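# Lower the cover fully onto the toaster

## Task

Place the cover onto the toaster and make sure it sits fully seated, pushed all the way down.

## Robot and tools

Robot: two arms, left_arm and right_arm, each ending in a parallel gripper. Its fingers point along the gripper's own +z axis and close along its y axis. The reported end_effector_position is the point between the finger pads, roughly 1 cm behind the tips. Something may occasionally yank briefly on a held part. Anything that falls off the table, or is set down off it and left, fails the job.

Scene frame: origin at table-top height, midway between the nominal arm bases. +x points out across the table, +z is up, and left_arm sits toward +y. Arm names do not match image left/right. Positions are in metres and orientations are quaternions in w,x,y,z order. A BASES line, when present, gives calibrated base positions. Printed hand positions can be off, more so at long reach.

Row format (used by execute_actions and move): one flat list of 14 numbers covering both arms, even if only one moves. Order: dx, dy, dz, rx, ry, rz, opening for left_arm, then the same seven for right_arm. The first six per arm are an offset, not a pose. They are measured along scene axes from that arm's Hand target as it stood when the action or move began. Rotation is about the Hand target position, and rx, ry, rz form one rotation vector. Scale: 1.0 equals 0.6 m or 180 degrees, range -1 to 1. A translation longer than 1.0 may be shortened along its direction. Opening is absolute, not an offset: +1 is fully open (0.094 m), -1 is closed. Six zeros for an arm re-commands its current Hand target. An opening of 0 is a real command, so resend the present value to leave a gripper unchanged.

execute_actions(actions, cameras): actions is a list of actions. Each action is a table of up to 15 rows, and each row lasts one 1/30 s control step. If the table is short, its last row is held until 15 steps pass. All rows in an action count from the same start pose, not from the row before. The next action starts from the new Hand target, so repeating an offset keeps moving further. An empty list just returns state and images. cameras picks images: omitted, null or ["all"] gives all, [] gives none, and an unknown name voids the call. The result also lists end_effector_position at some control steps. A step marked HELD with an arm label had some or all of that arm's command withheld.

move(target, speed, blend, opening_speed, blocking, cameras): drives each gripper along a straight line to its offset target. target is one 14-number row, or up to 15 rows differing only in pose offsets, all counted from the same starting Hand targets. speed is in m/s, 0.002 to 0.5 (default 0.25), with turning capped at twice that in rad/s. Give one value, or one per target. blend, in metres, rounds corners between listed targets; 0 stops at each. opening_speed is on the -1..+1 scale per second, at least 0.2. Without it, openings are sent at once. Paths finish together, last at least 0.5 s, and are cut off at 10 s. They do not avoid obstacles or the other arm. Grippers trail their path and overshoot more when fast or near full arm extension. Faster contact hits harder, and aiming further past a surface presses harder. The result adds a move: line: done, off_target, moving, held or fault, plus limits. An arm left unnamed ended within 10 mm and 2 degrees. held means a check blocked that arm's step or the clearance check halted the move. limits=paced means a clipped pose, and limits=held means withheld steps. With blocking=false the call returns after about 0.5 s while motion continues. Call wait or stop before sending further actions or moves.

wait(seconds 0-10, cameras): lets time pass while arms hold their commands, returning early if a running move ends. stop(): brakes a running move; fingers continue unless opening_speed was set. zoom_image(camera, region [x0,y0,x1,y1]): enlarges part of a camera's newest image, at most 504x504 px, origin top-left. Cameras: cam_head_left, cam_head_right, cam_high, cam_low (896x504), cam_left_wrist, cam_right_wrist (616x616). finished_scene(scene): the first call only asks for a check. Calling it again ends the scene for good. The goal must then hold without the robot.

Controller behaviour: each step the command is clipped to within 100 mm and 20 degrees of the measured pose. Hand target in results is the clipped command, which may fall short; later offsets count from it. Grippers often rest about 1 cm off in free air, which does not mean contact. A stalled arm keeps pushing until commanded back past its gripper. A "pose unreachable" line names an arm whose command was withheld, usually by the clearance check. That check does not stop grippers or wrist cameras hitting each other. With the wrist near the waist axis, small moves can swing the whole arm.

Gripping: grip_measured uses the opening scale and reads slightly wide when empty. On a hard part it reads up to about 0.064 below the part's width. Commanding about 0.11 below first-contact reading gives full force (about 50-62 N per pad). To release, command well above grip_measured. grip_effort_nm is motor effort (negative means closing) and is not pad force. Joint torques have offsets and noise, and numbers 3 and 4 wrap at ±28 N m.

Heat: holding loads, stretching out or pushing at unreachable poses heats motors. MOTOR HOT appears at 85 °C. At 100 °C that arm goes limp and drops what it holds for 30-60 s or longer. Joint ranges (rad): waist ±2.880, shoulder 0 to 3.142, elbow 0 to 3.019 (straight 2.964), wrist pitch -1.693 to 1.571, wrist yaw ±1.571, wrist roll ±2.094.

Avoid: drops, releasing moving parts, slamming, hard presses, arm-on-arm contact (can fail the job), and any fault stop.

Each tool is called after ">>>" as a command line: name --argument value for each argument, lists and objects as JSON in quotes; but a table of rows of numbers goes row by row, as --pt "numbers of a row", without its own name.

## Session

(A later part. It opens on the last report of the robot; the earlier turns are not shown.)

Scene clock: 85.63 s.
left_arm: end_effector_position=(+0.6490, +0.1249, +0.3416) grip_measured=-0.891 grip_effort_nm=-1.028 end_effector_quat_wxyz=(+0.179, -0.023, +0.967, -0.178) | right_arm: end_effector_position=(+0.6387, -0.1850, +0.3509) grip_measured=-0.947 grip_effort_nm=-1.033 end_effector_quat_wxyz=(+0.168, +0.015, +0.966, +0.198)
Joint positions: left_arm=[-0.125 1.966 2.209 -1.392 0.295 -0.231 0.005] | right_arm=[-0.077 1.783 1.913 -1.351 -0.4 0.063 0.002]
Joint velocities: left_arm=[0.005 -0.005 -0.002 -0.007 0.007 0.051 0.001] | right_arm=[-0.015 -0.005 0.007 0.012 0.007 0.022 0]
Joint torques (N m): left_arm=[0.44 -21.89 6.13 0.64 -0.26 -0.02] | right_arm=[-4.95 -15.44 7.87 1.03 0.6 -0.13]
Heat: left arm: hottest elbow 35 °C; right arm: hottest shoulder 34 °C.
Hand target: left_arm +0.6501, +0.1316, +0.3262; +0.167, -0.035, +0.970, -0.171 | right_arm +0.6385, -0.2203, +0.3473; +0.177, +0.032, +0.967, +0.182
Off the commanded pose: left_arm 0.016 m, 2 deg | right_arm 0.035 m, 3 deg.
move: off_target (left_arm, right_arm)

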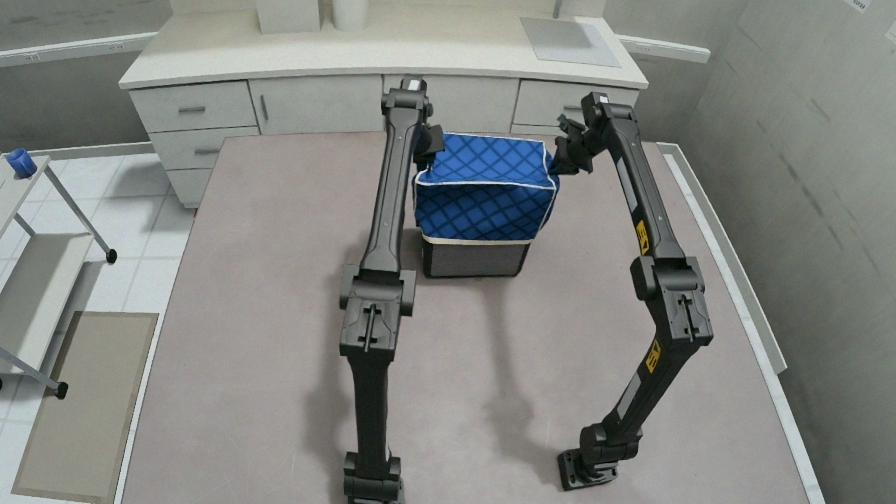

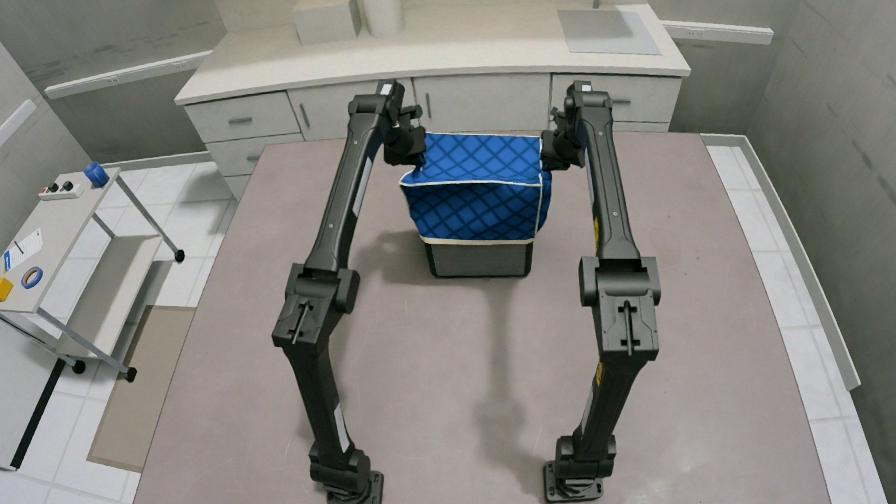

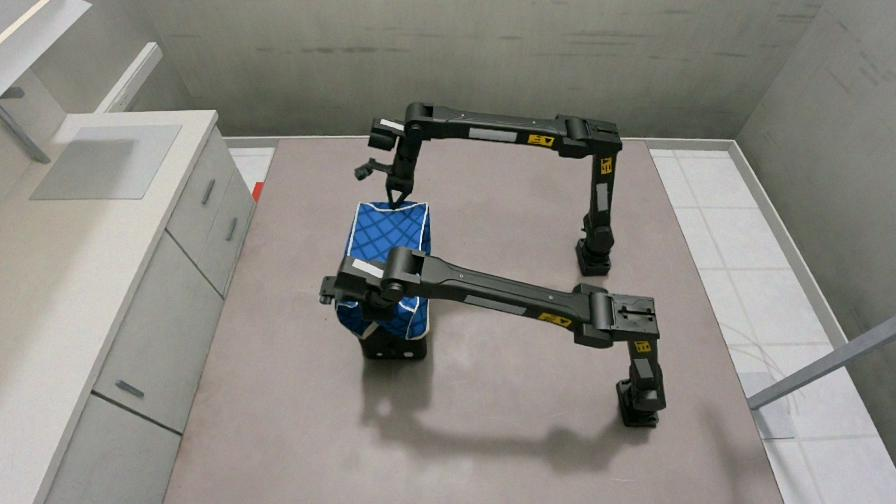

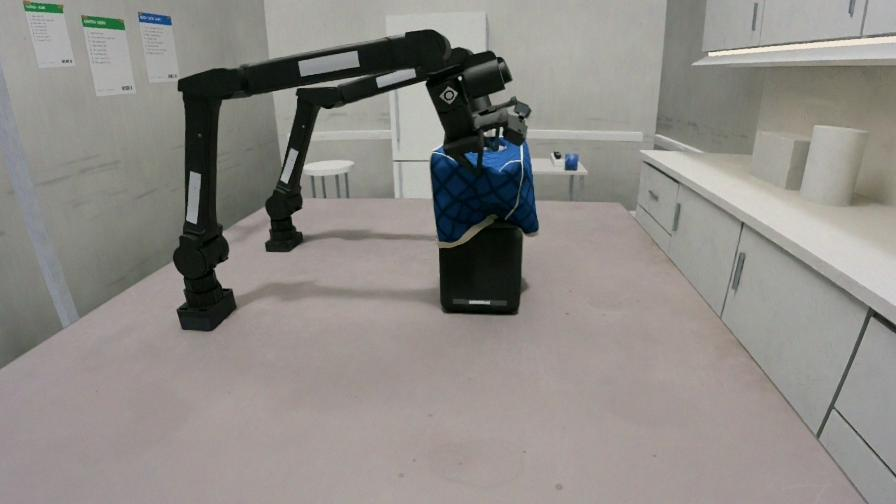

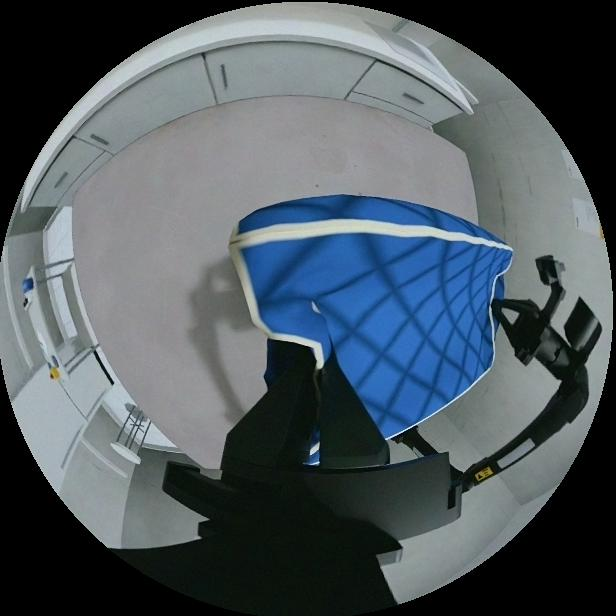

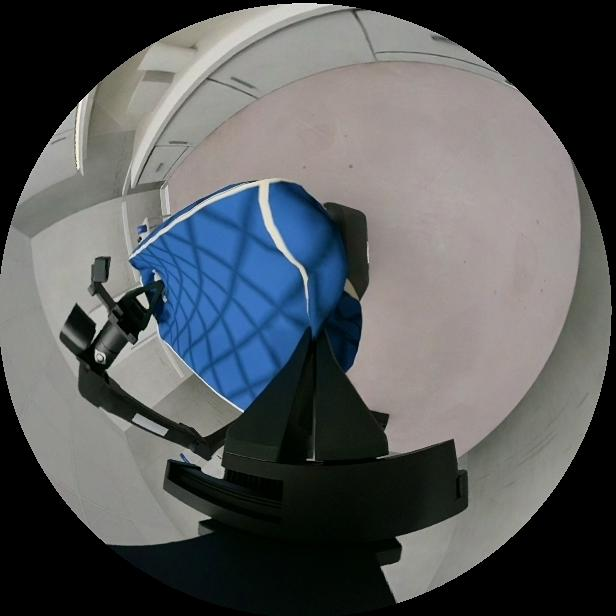

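>>> move --pt "0.01 0.0 0.0 0 0 0 -1 0.03 -0.02 0.1 0 0 0 -1" --pt "0.01 0 0.0 0 0 0 -1 0.05 -0.055 0.1 0 0 0 -1" --pt "0.0 0 -0.03 0 0 0 -1 0.04 -0.05 -0.05 0 0 0 -1" --speed 0.06 --cameras '["cam_low","cam_high","cam_head_right","cam_right_wrist"]'

>>> zoom_image --camera "cam_low" --region '[380, 60, 580, 260]'

>>> zoom_image --camera "cam_head_right" --region '[380, 90, 580, 290]'

Scene clock: 94.23 s.
left_arm: end_effector_position=(+0.6490, +0.1103, +0.3298) grip_measured=-0.891 grip_effort_nm=-1.028 end_effector_quat_wxyz=(+0.184, -0.015, +0.965, -0.187) | right_arm: end_effector_position=(+0.6606, -0.2039, +0.3302) grip_measured=-0.947 grip_effort_nm=-1.033 end_effector_quat_wxyz=(+0.173, +0.005, +0.964, +0.201)
Joint positions: left_arm=[-0.143 1.951 2.148 -1.327 0.307 -0.239 0.005] | right_arm=[-0.11 1.844 1.941 -1.325 -0.423 0.01 0.002]
Joint velocities: left_arm=[0.005 -0.005 0.002 -0.032 -0.066 0.007 0.001] | right_arm=[0.005 -0.024 0.012 -0.012 0.022 -0.037 0]
Joint torques (N m): left_arm=[1.96 -21.6 5.97 0.35 -0.67 0.06] | right_arm=[-5.95 -15.44 7.57 1.25 0.88 -0.08]
Heat: left arm: hottest shoulder 34 °C; right arm: hottest shoulder 34 °C.
Hand target: left_arm +0.6501, +0.1319, +0.3084; +0.167, -0.035, +0.970, -0.171 | right_arm +0.6621, -0.2501, +0.3165; +0.176, +0.032, +0.967, +0.181
Off the commanded pose: left_arm 0.030 m, 4 deg | right_arm 0.048 m, 4 deg.
move: off_target (left_arm, right_arm)
Images, in order (width x height): cam_head_right 896x504, cam_high 896x504, cam_low 896x504, cam_right_wrist 616x616.

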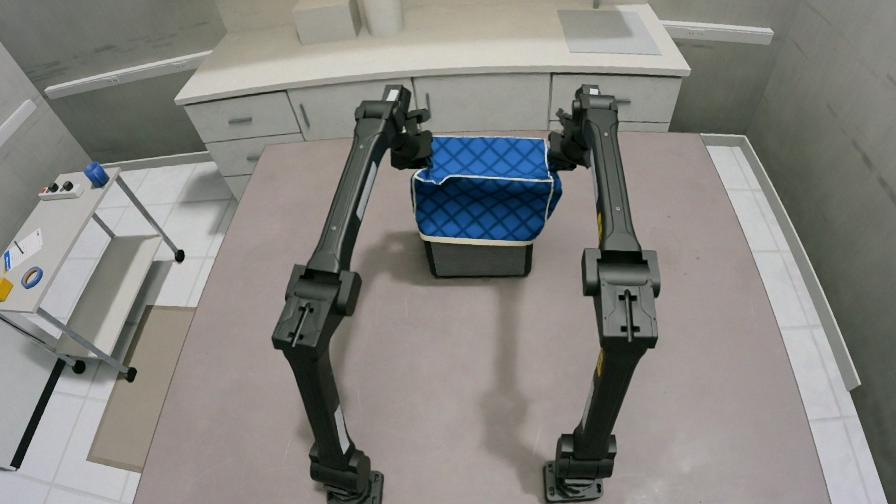

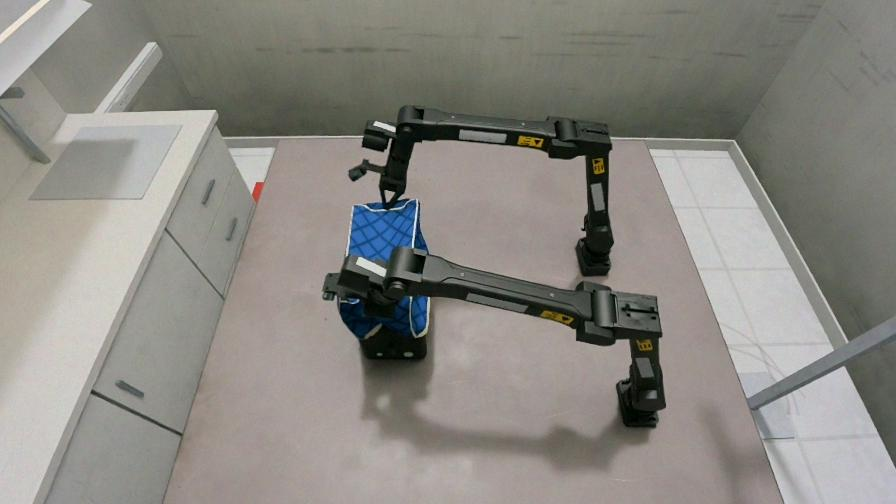

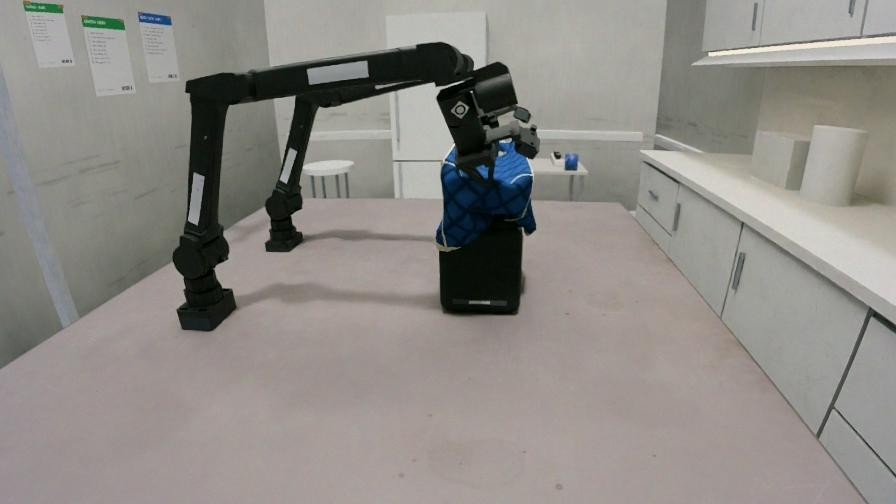

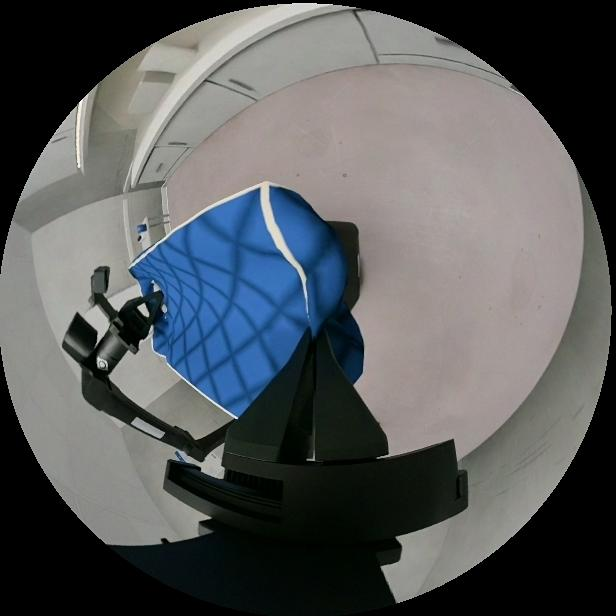

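Scaled by 2.520.

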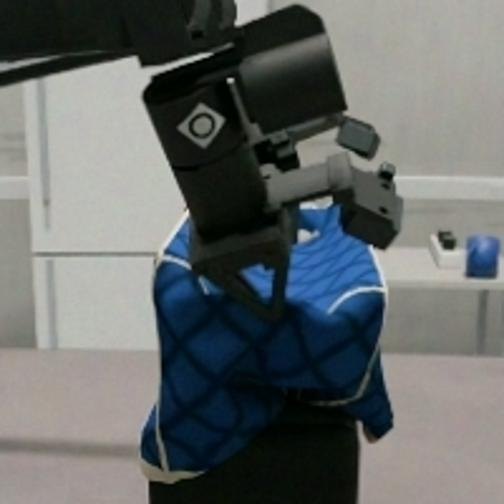

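Scaled by 2.520.

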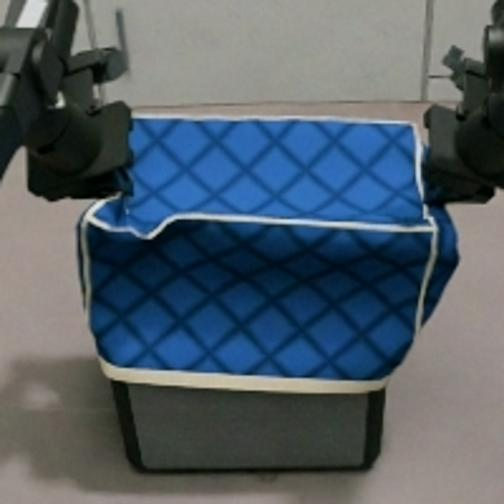

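>>> move --pt "0.0 0.0 0.0 0 0 0 -1 0.0 0.05 0.22 0 0 0 -1" --pt "0 0 0.0 0 0 0 -1 0.0 0.01 0.22 0 0 0 -1" --speed 0.08 --cameras '["cam_low","cam_high","cam_head_right","cam_right_wrist"]'

>>> zoom_image --camera "cam_low" --region '[380, 60, 580, 260]'

>>> zoom_image --camera "cam_head_right" --region '[380, 90, 580, 290]'

Scene clock: 103.20 s.
left_arm: end_effector_position=(+0.6477, +0.1106, +0.3271) grip_measured=-0.891 grip_effort_nm=-1.023 end_effector_quat_wxyz=(+0.181, -0.018, +0.966, -0.185) | right_arm: end_effector_position=(+0.6516, -0.1914, +0.4177) grip_measured=-0.948 grip_effort_nm=-1.043 end_effector_quat_wxyz=(+0.142, +0.013, +0.969, +0.200)
Joint positions: left_arm=[-0.144 1.95 2.14 -1.327 0.303 -0.243 0.005] | right_arm=[-0.089 1.935 2.328 -1.675 -0.41 0.034 0.002]
Joint velocities: left_arm=[0.015 0.005 -0.002 0.012 -0.022 0.022 0.001] | right_arm=[0.005 0.005 -0.002 -0.012 -0.081 -0.007 0]
Joint torques (N m): left_arm=[1.9 -21.13 6.37 0.28 -0.56 0.08] | right_arm=[-6.83 -15.74 16.17 0.49 0.59 -0.11]
Heat: left arm: hottest elbow 34 °C; right arm: hottest shoulder 35 °C.
Hand target: left_arm +0.6501, +0.1317, +0.3083; +0.167, -0.035, +0.970, -0.171 | right_arm +0.6637, -0.2445, +0.4486; +0.176, +0.032, +0.967, +0.181
Off the commanded pose: left_arm 0.028 m, 3 deg | right_arm 0.062 m, 5 deg.
joint sent to its limit (right arm) — joint 4 (wrist pitch), lower limit. The joint targets are off in position, not in orientation.
move: off_target (left_arm, right_arm)
Images, in order (width x height): cam_head_right 896x504, cam_high 896x504, cam_low 896x504, cam_right_wrist 616x616.

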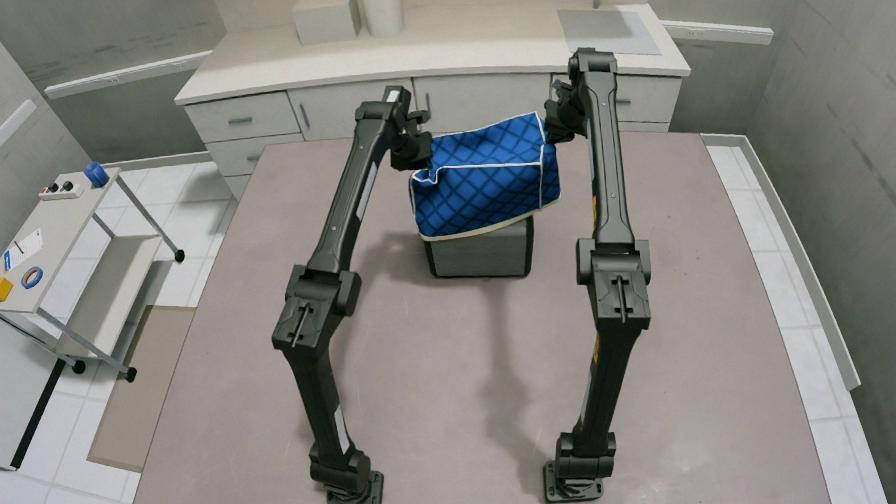

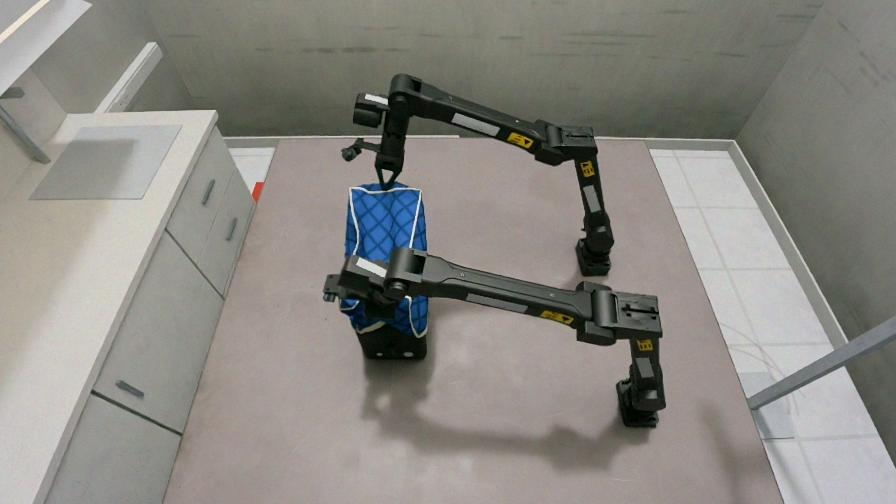

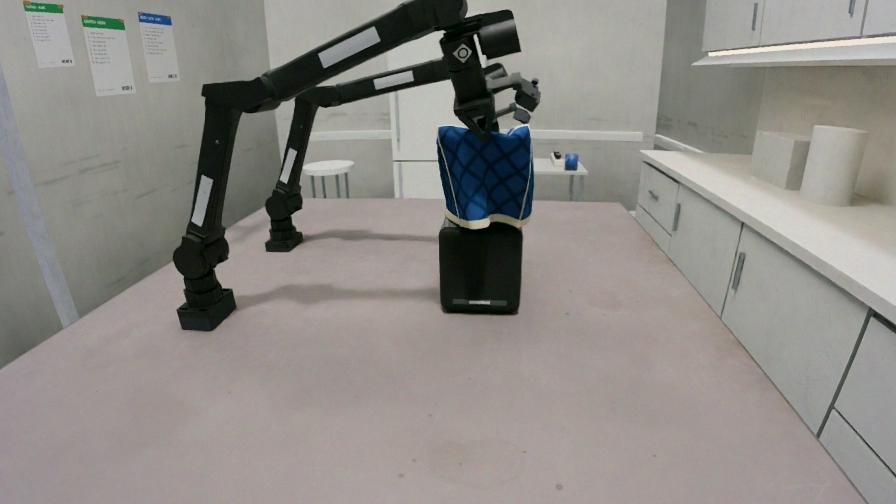

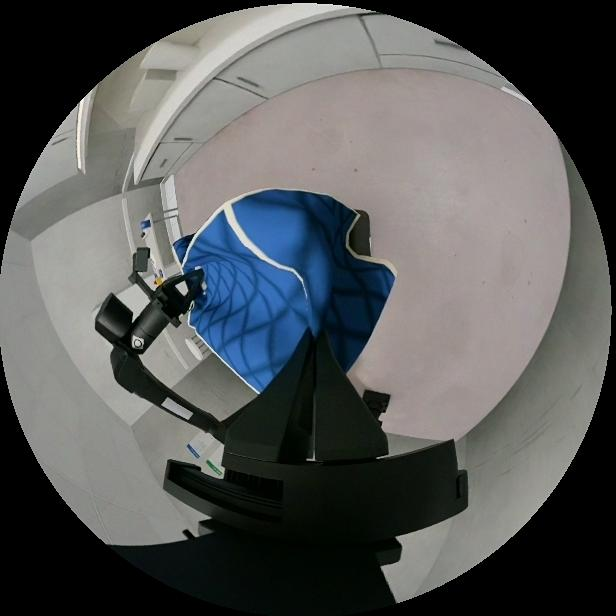

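Scaled by 2.520.

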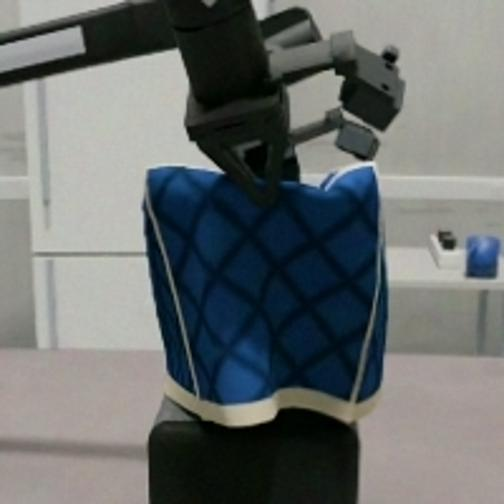

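Scaled by 2.520.

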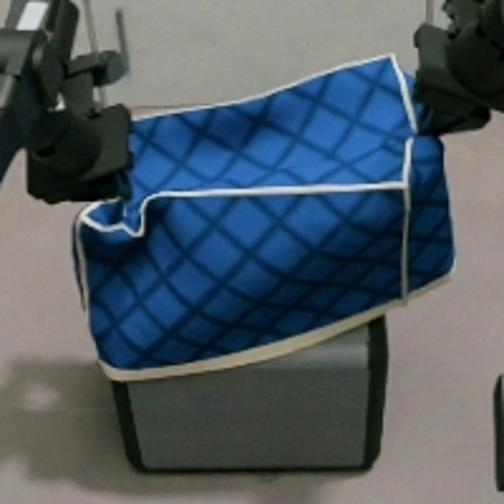

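>>> move --pt "0.0 0.0 0.0 0 0 0 -1 -0.025 0.0 0.0 0 0 0 -1" --pt "0.0 0.0 0.0 0 0 0 -1 -0.03 0.0 -0.09 0 0 0 -1" --pt "0 0 -0.02 0 0 0 -1 -0.03 0.02 -0.2 0 0 0 -1" --speed 0.06 --cameras '["cam_low","cam_high","cam_head_right","cam_right_wrist","cam_left_wrist"]'

>>> zoom_image --camera "cam_low" --region '[380, 60, 580, 260]'

>>> zoom_image --camera "cam_head_right" --region '[380, 90, 580, 290]'

Scene clock: 111.47 s.
left_arm: end_effector_position=(+0.6460, +0.1107, +0.3141) grip_measured=-0.891 grip_effort_nm=-1.033 end_effector_quat_wxyz=(+0.176, -0.019, +0.967, -0.185) | right_arm: end_effector_position=(+0.6453, -0.2007, +0.3368) grip_measured=-0.948 grip_effort_nm=-1.033 end_effector_quat_wxyz=(+0.175, +0.007, +0.965, +0.196)
Joint positions: left_arm=[-0.144 1.945 2.102 -1.304 0.304 -0.244 0.005] | right_arm=[-0.104 1.795 1.89 -1.315 -0.41 0.021 0.002]
Joint velocities: left_arm=[-0.015 -0.015 -0.007 -0.002 0.037 0.007 0] | right_arm=[-0.024 0.015 -0.007 -0.007 -0.007 0.007 0]
Joint torques (N m): left_arm=[1.85 -21.42 6.22 0.76 -0.56 0.1] | right_arm=[-4.42 -15.27 7.82 1.02 0.69 0.11]
Heat: left arm: hottest elbow 34 °C; right arm: hottest shoulder 36 °C.
Hand target: left_arm +0.6500, +0.1320, +0.2962; +0.167, -0.035, +0.970, -0.171 | right_arm +0.6441, -0.2323, +0.3290; +0.176, +0.032, +0.967, +0.181
Off the commanded pose: left_arm 0.028 m, 3 deg | right_arm 0.033 m, 3 deg.
move: off_target (left_arm, right_arm)
Images, in order (width x height): cam_head_right 896x504, cam_high 896x504, cam_low 896x504, cam_left_wrist 616x616, cam_right_wrist 616x616.

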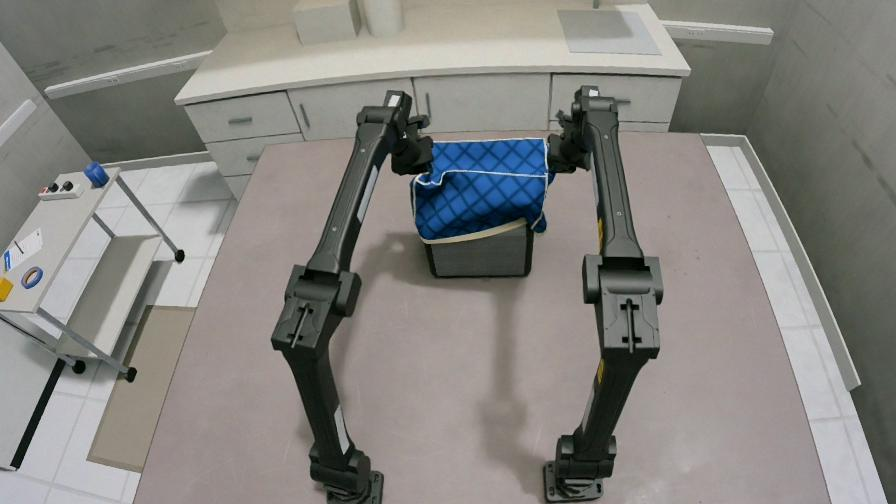

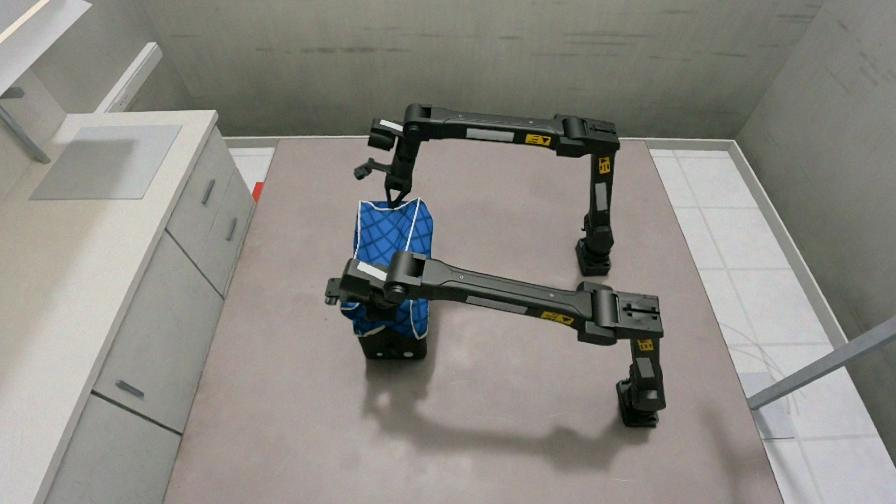

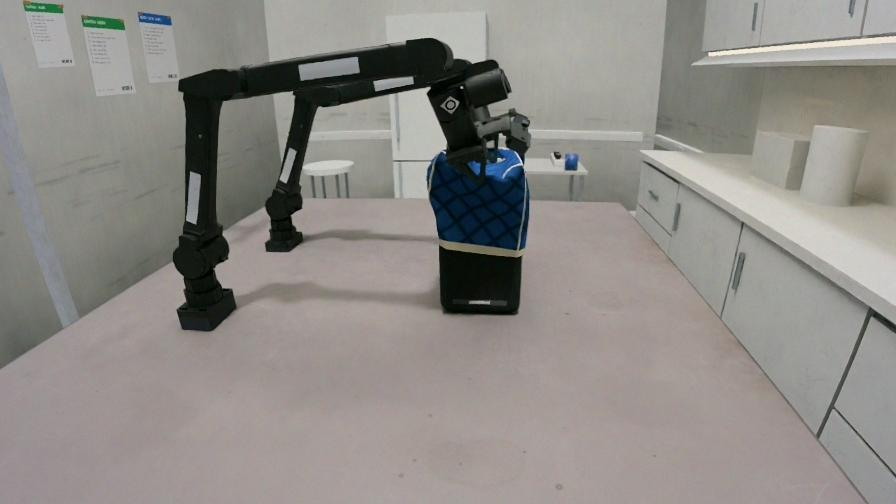

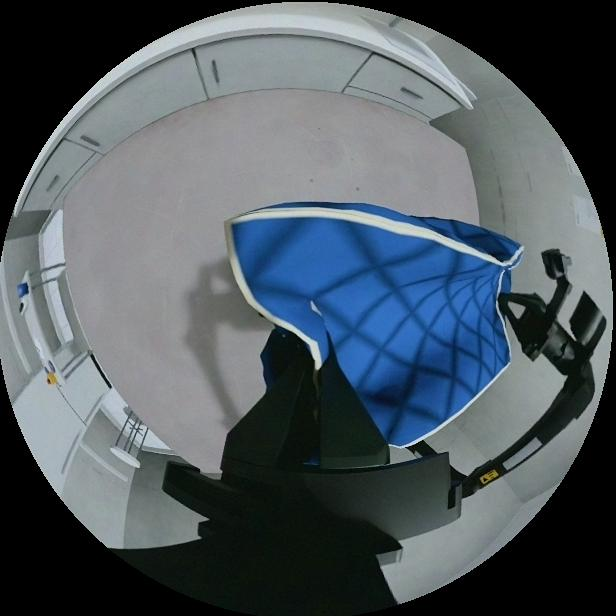

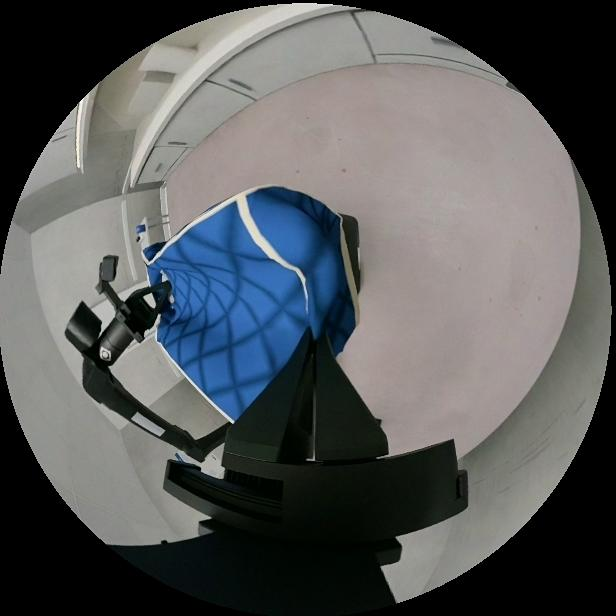

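Scaled by 2.520.

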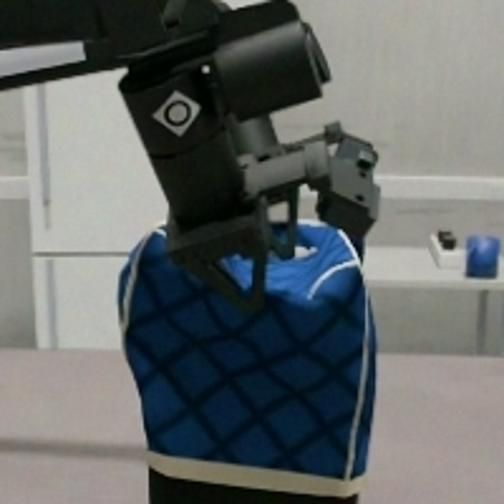

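Scaled by 2.520.

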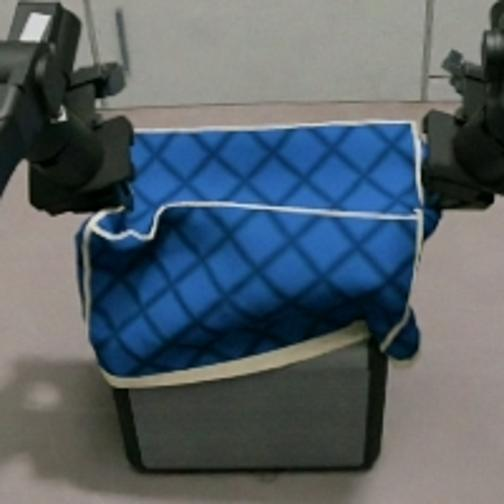

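>>> move --pt "0.0 0.02 0.02 0 0 0 -1 0.0 0.03 -0.08 0 0 0 -1" --pt "0.0 0.05 -0.01 0 0 0 -1 0 0.03 -0.1 0 0 0 -1" --pt "0.0 0.05 -0.07 0 0 0 -1 0 0.03 -0.13 0 0 0 -1" --speed 0.06 --cameras '["cam_low","cam_high","cam_head_right","cam_right_wrist","cam_left_wrist"]'

>>> zoom_image --camera "cam_low" --region '[380, 60, 580, 260]'

>>> zoom_image --camera "cam_head_right" --region '[380, 90, 580, 290]'

Scene clock: 119.20 s.
left_arm: end_effector_position=(+0.6403, +0.1132, +0.2929) grip_measured=-0.891 grip_effort_nm=-1.023 end_effector_quat_wxyz=(+0.186, -0.007, +0.963, -0.196) | right_arm: end_effector_position=(+0.6473, -0.1977, +0.2788) grip_measured=-0.948 grip_effort_nm=-1.033 end_effector_quat_wxyz=(+0.198, +0.009, +0.960, +0.196)
Joint positions: left_arm=[-0.135 1.902 1.971 -1.195 0.331 -0.22 0.005] | right_arm=[-0.099 1.768 1.69 -1.09 -0.408 0.04 0.002]
Joint velocities: left_arm=[-0.005 -0.034 -0.002 -0.017 -0.022 -0.022 -0.002] | right_arm=[0.005 0.005 -0.012 -0.007 0.022 -0.022 0]
Joint torques (N m): left_arm=[4.84 -18.96 5.81 0.57 -0.85 0.33] | right_arm=[-2.55 -13.63 6.94 0.85 0.99 0.23]
Heat: left arm: hottest elbow 34 °C; right arm: hottest shoulder 35 °C.
Hand target: left_arm +0.6502, +0.1625, +0.2547; +0.168, -0.035, +0.970, -0.171 | right_arm +0.6431, -0.2139, +0.2511; +0.176, +0.032, +0.967, +0.182
Off the commanded pose: left_arm 0.063 m, 5 deg | right_arm 0.032 m, 4 deg.
move: off_target (left_arm, right_arm)
Images, in order (width x height): cam_head_right 896x504, cam_high 896x504, cam_low 896x504, cam_left_wrist 616x616, cam_right_wrist 616x616.

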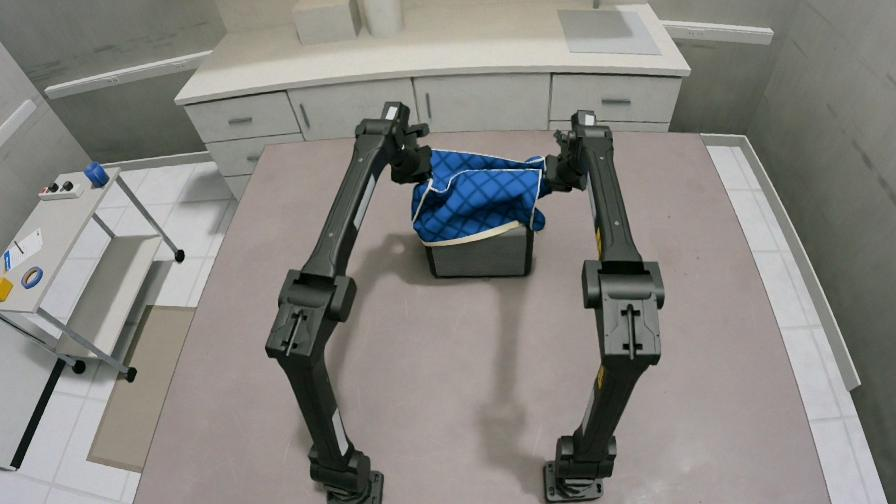

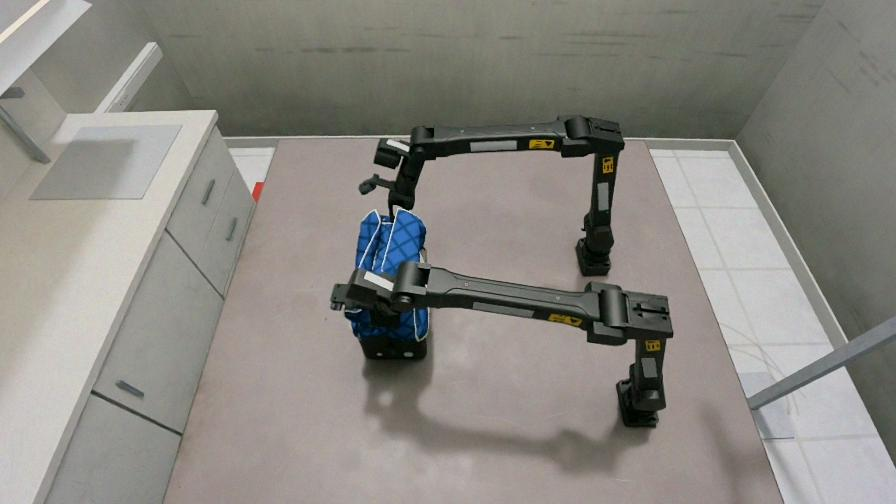

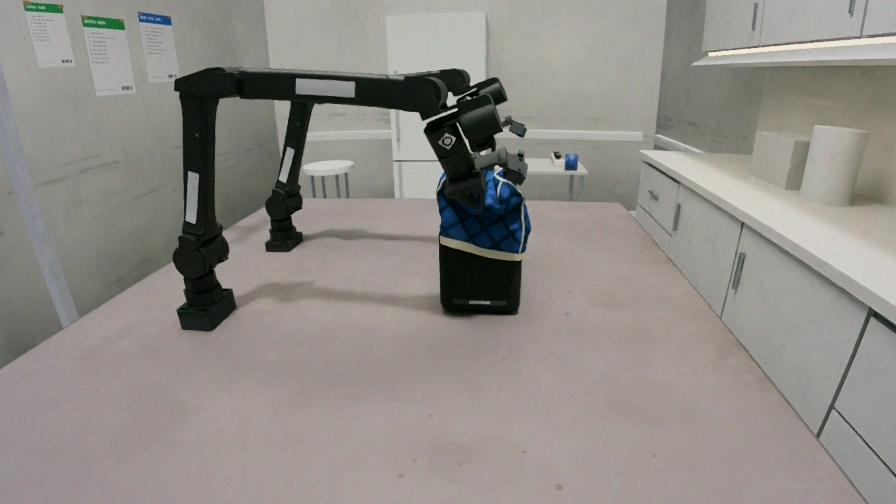

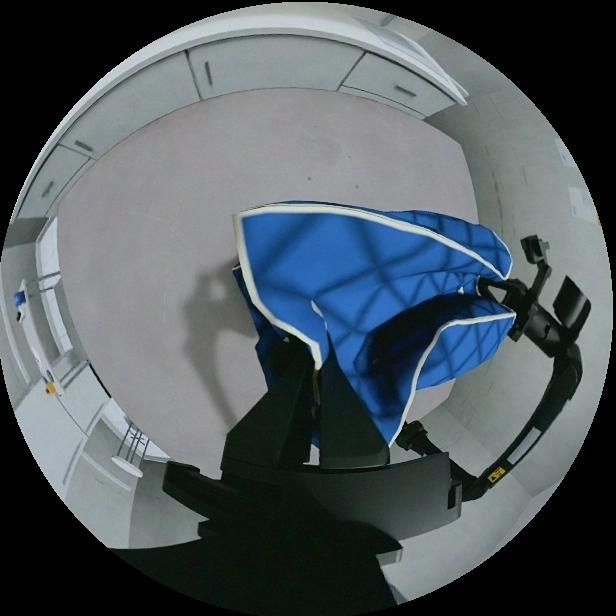

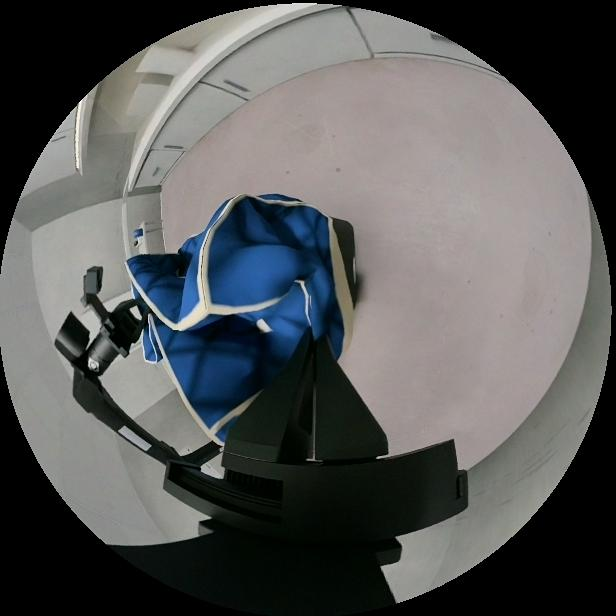

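Scaled by 2.520.

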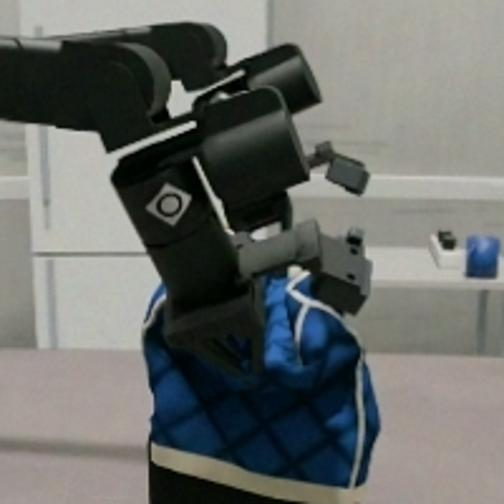

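Scaled by 2.520.

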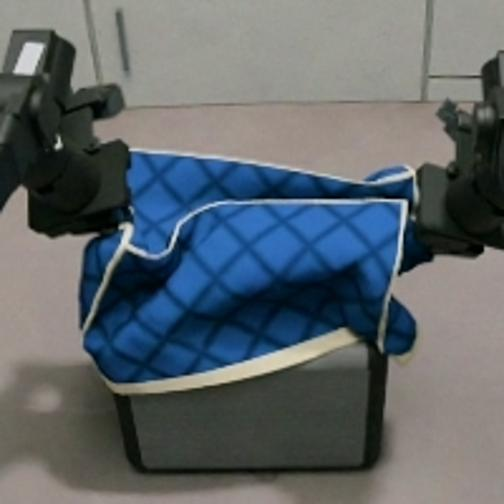

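>>> move --pt "0.0 -0.03 0.14 0 0 0 -1 0.0 0.0 0 0 0 0 -1" --pt "0.0 0.04 0.22 0 0 0 -1 0 0.0 0 0 0 0 -1" --pt "0.0 0.06 0.22 0 0 0 -1 0.0 0.0 0 0 0 0 -1" --speed 0.08 --cameras '["cam_low","cam_head_left","cam_head_right","cam_left_wrist"]'

>>> zoom_image --camera "cam_head_right" --region '[380, 90, 580, 290]'

Scene clock: 128.00 s.
left_arm: end_effector_position=(+0.6363, +0.1257, +0.3637) grip_measured=-0.891 grip_effort_nm=-1.033 end_effector_quat_wxyz=(+0.139, -0.001, +0.972, -0.192) | right_arm: end_effector_position=(+0.6462, -0.1818, +0.2855) grip_measured=-0.948 grip_effort_nm=-1.028 end_effector_quat_wxyz=(+0.202, -0.005, +0.958, +0.205)
Joint positions: left_arm=[-0.114 2.027 2.382 -1.59 0.348 -0.171 0.005] | right_arm=[-0.077 1.759 1.69 -1.086 -0.423 0.04 0.002]
Joint velocities: left_arm=[-0.015 0.005 0.017 0.017 -0.037 -0.022 0] | right_arm=[-0.005 -0.015 0.007 0.022 -0.051 -0.066 0.001]
Joint torques (N m): left_arm=[6.71 -23.12 11.4 -0.32 -0.89 0.31] | right_arm=[-3.9 -13.1 6.72 0.69 1.55 0.24]
Heat: left arm: hottest shoulder 34 °C; right arm: hottest shoulder 35 °C.
Hand target: left_arm +0.6507, +0.1964, +0.3876; +0.168, -0.035, +0.970, -0.172 | right_arm +0.6432, -0.2141, +0.2512; +0.177, +0.032, +0.967, +0.182
Off the commanded pose: left_arm 0.078 m, 6 deg | right_arm 0.047 m, 6 deg.
move: off_target (left_arm, right_arm)
Images, in order (width x height): cam_head_left 896x504, cam_head_right 896x504, cam_low 896x504, cam_left_wrist 616x616.

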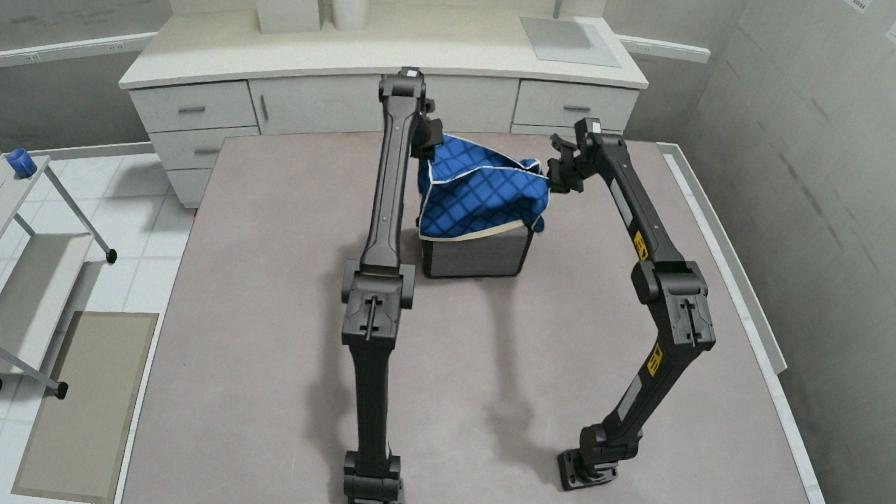

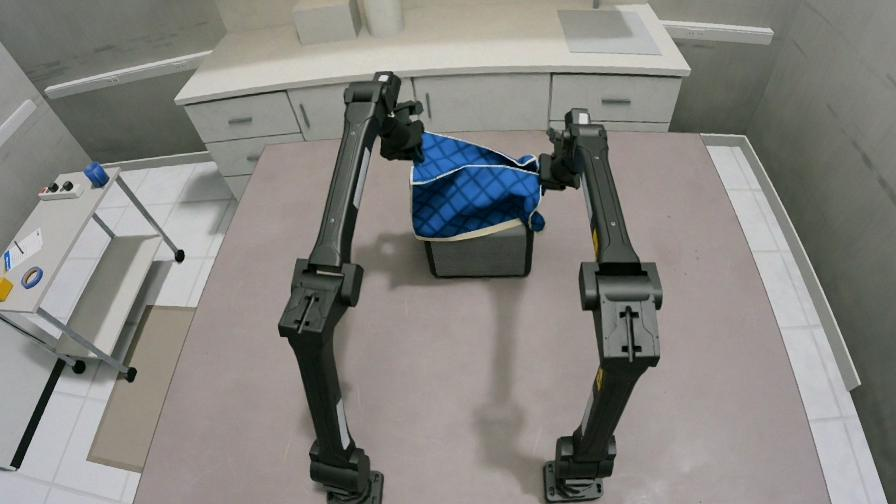

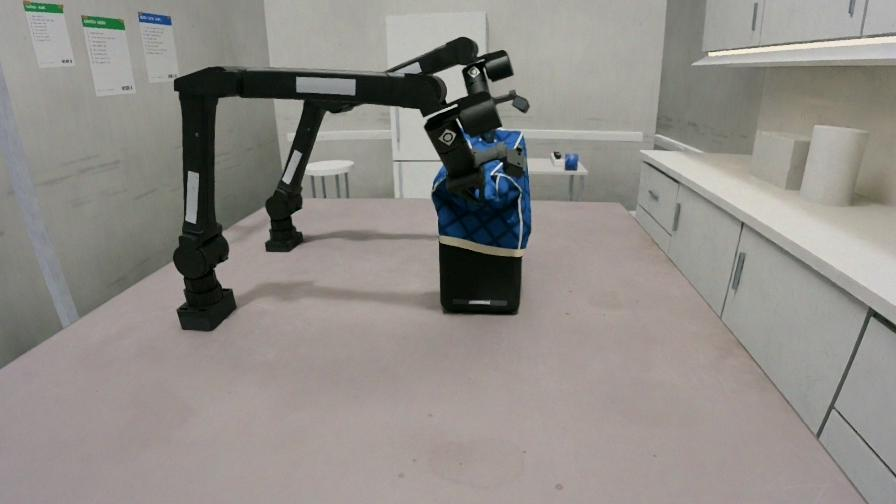

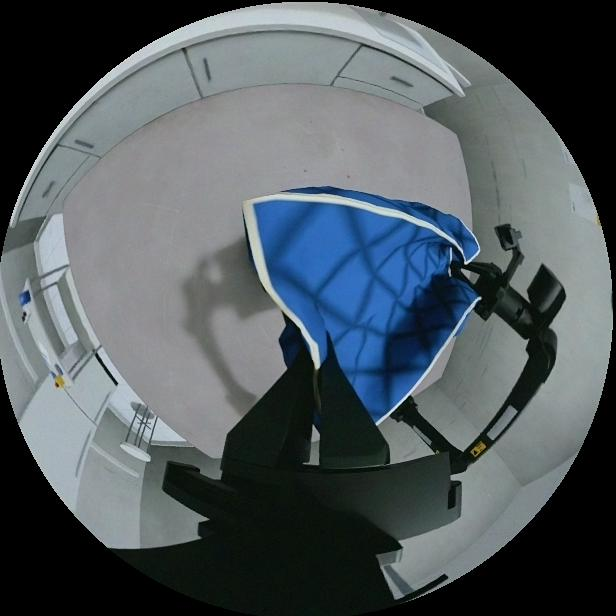

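Scaled by 2.520.

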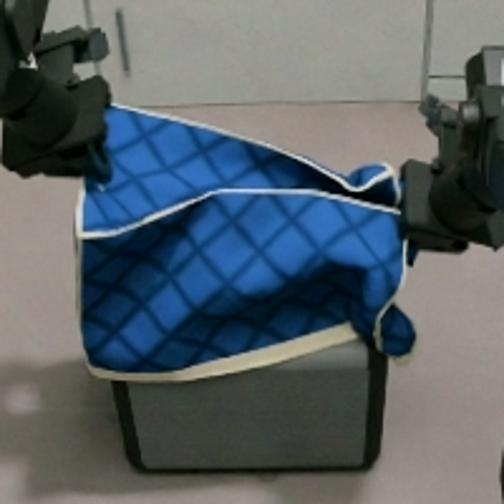

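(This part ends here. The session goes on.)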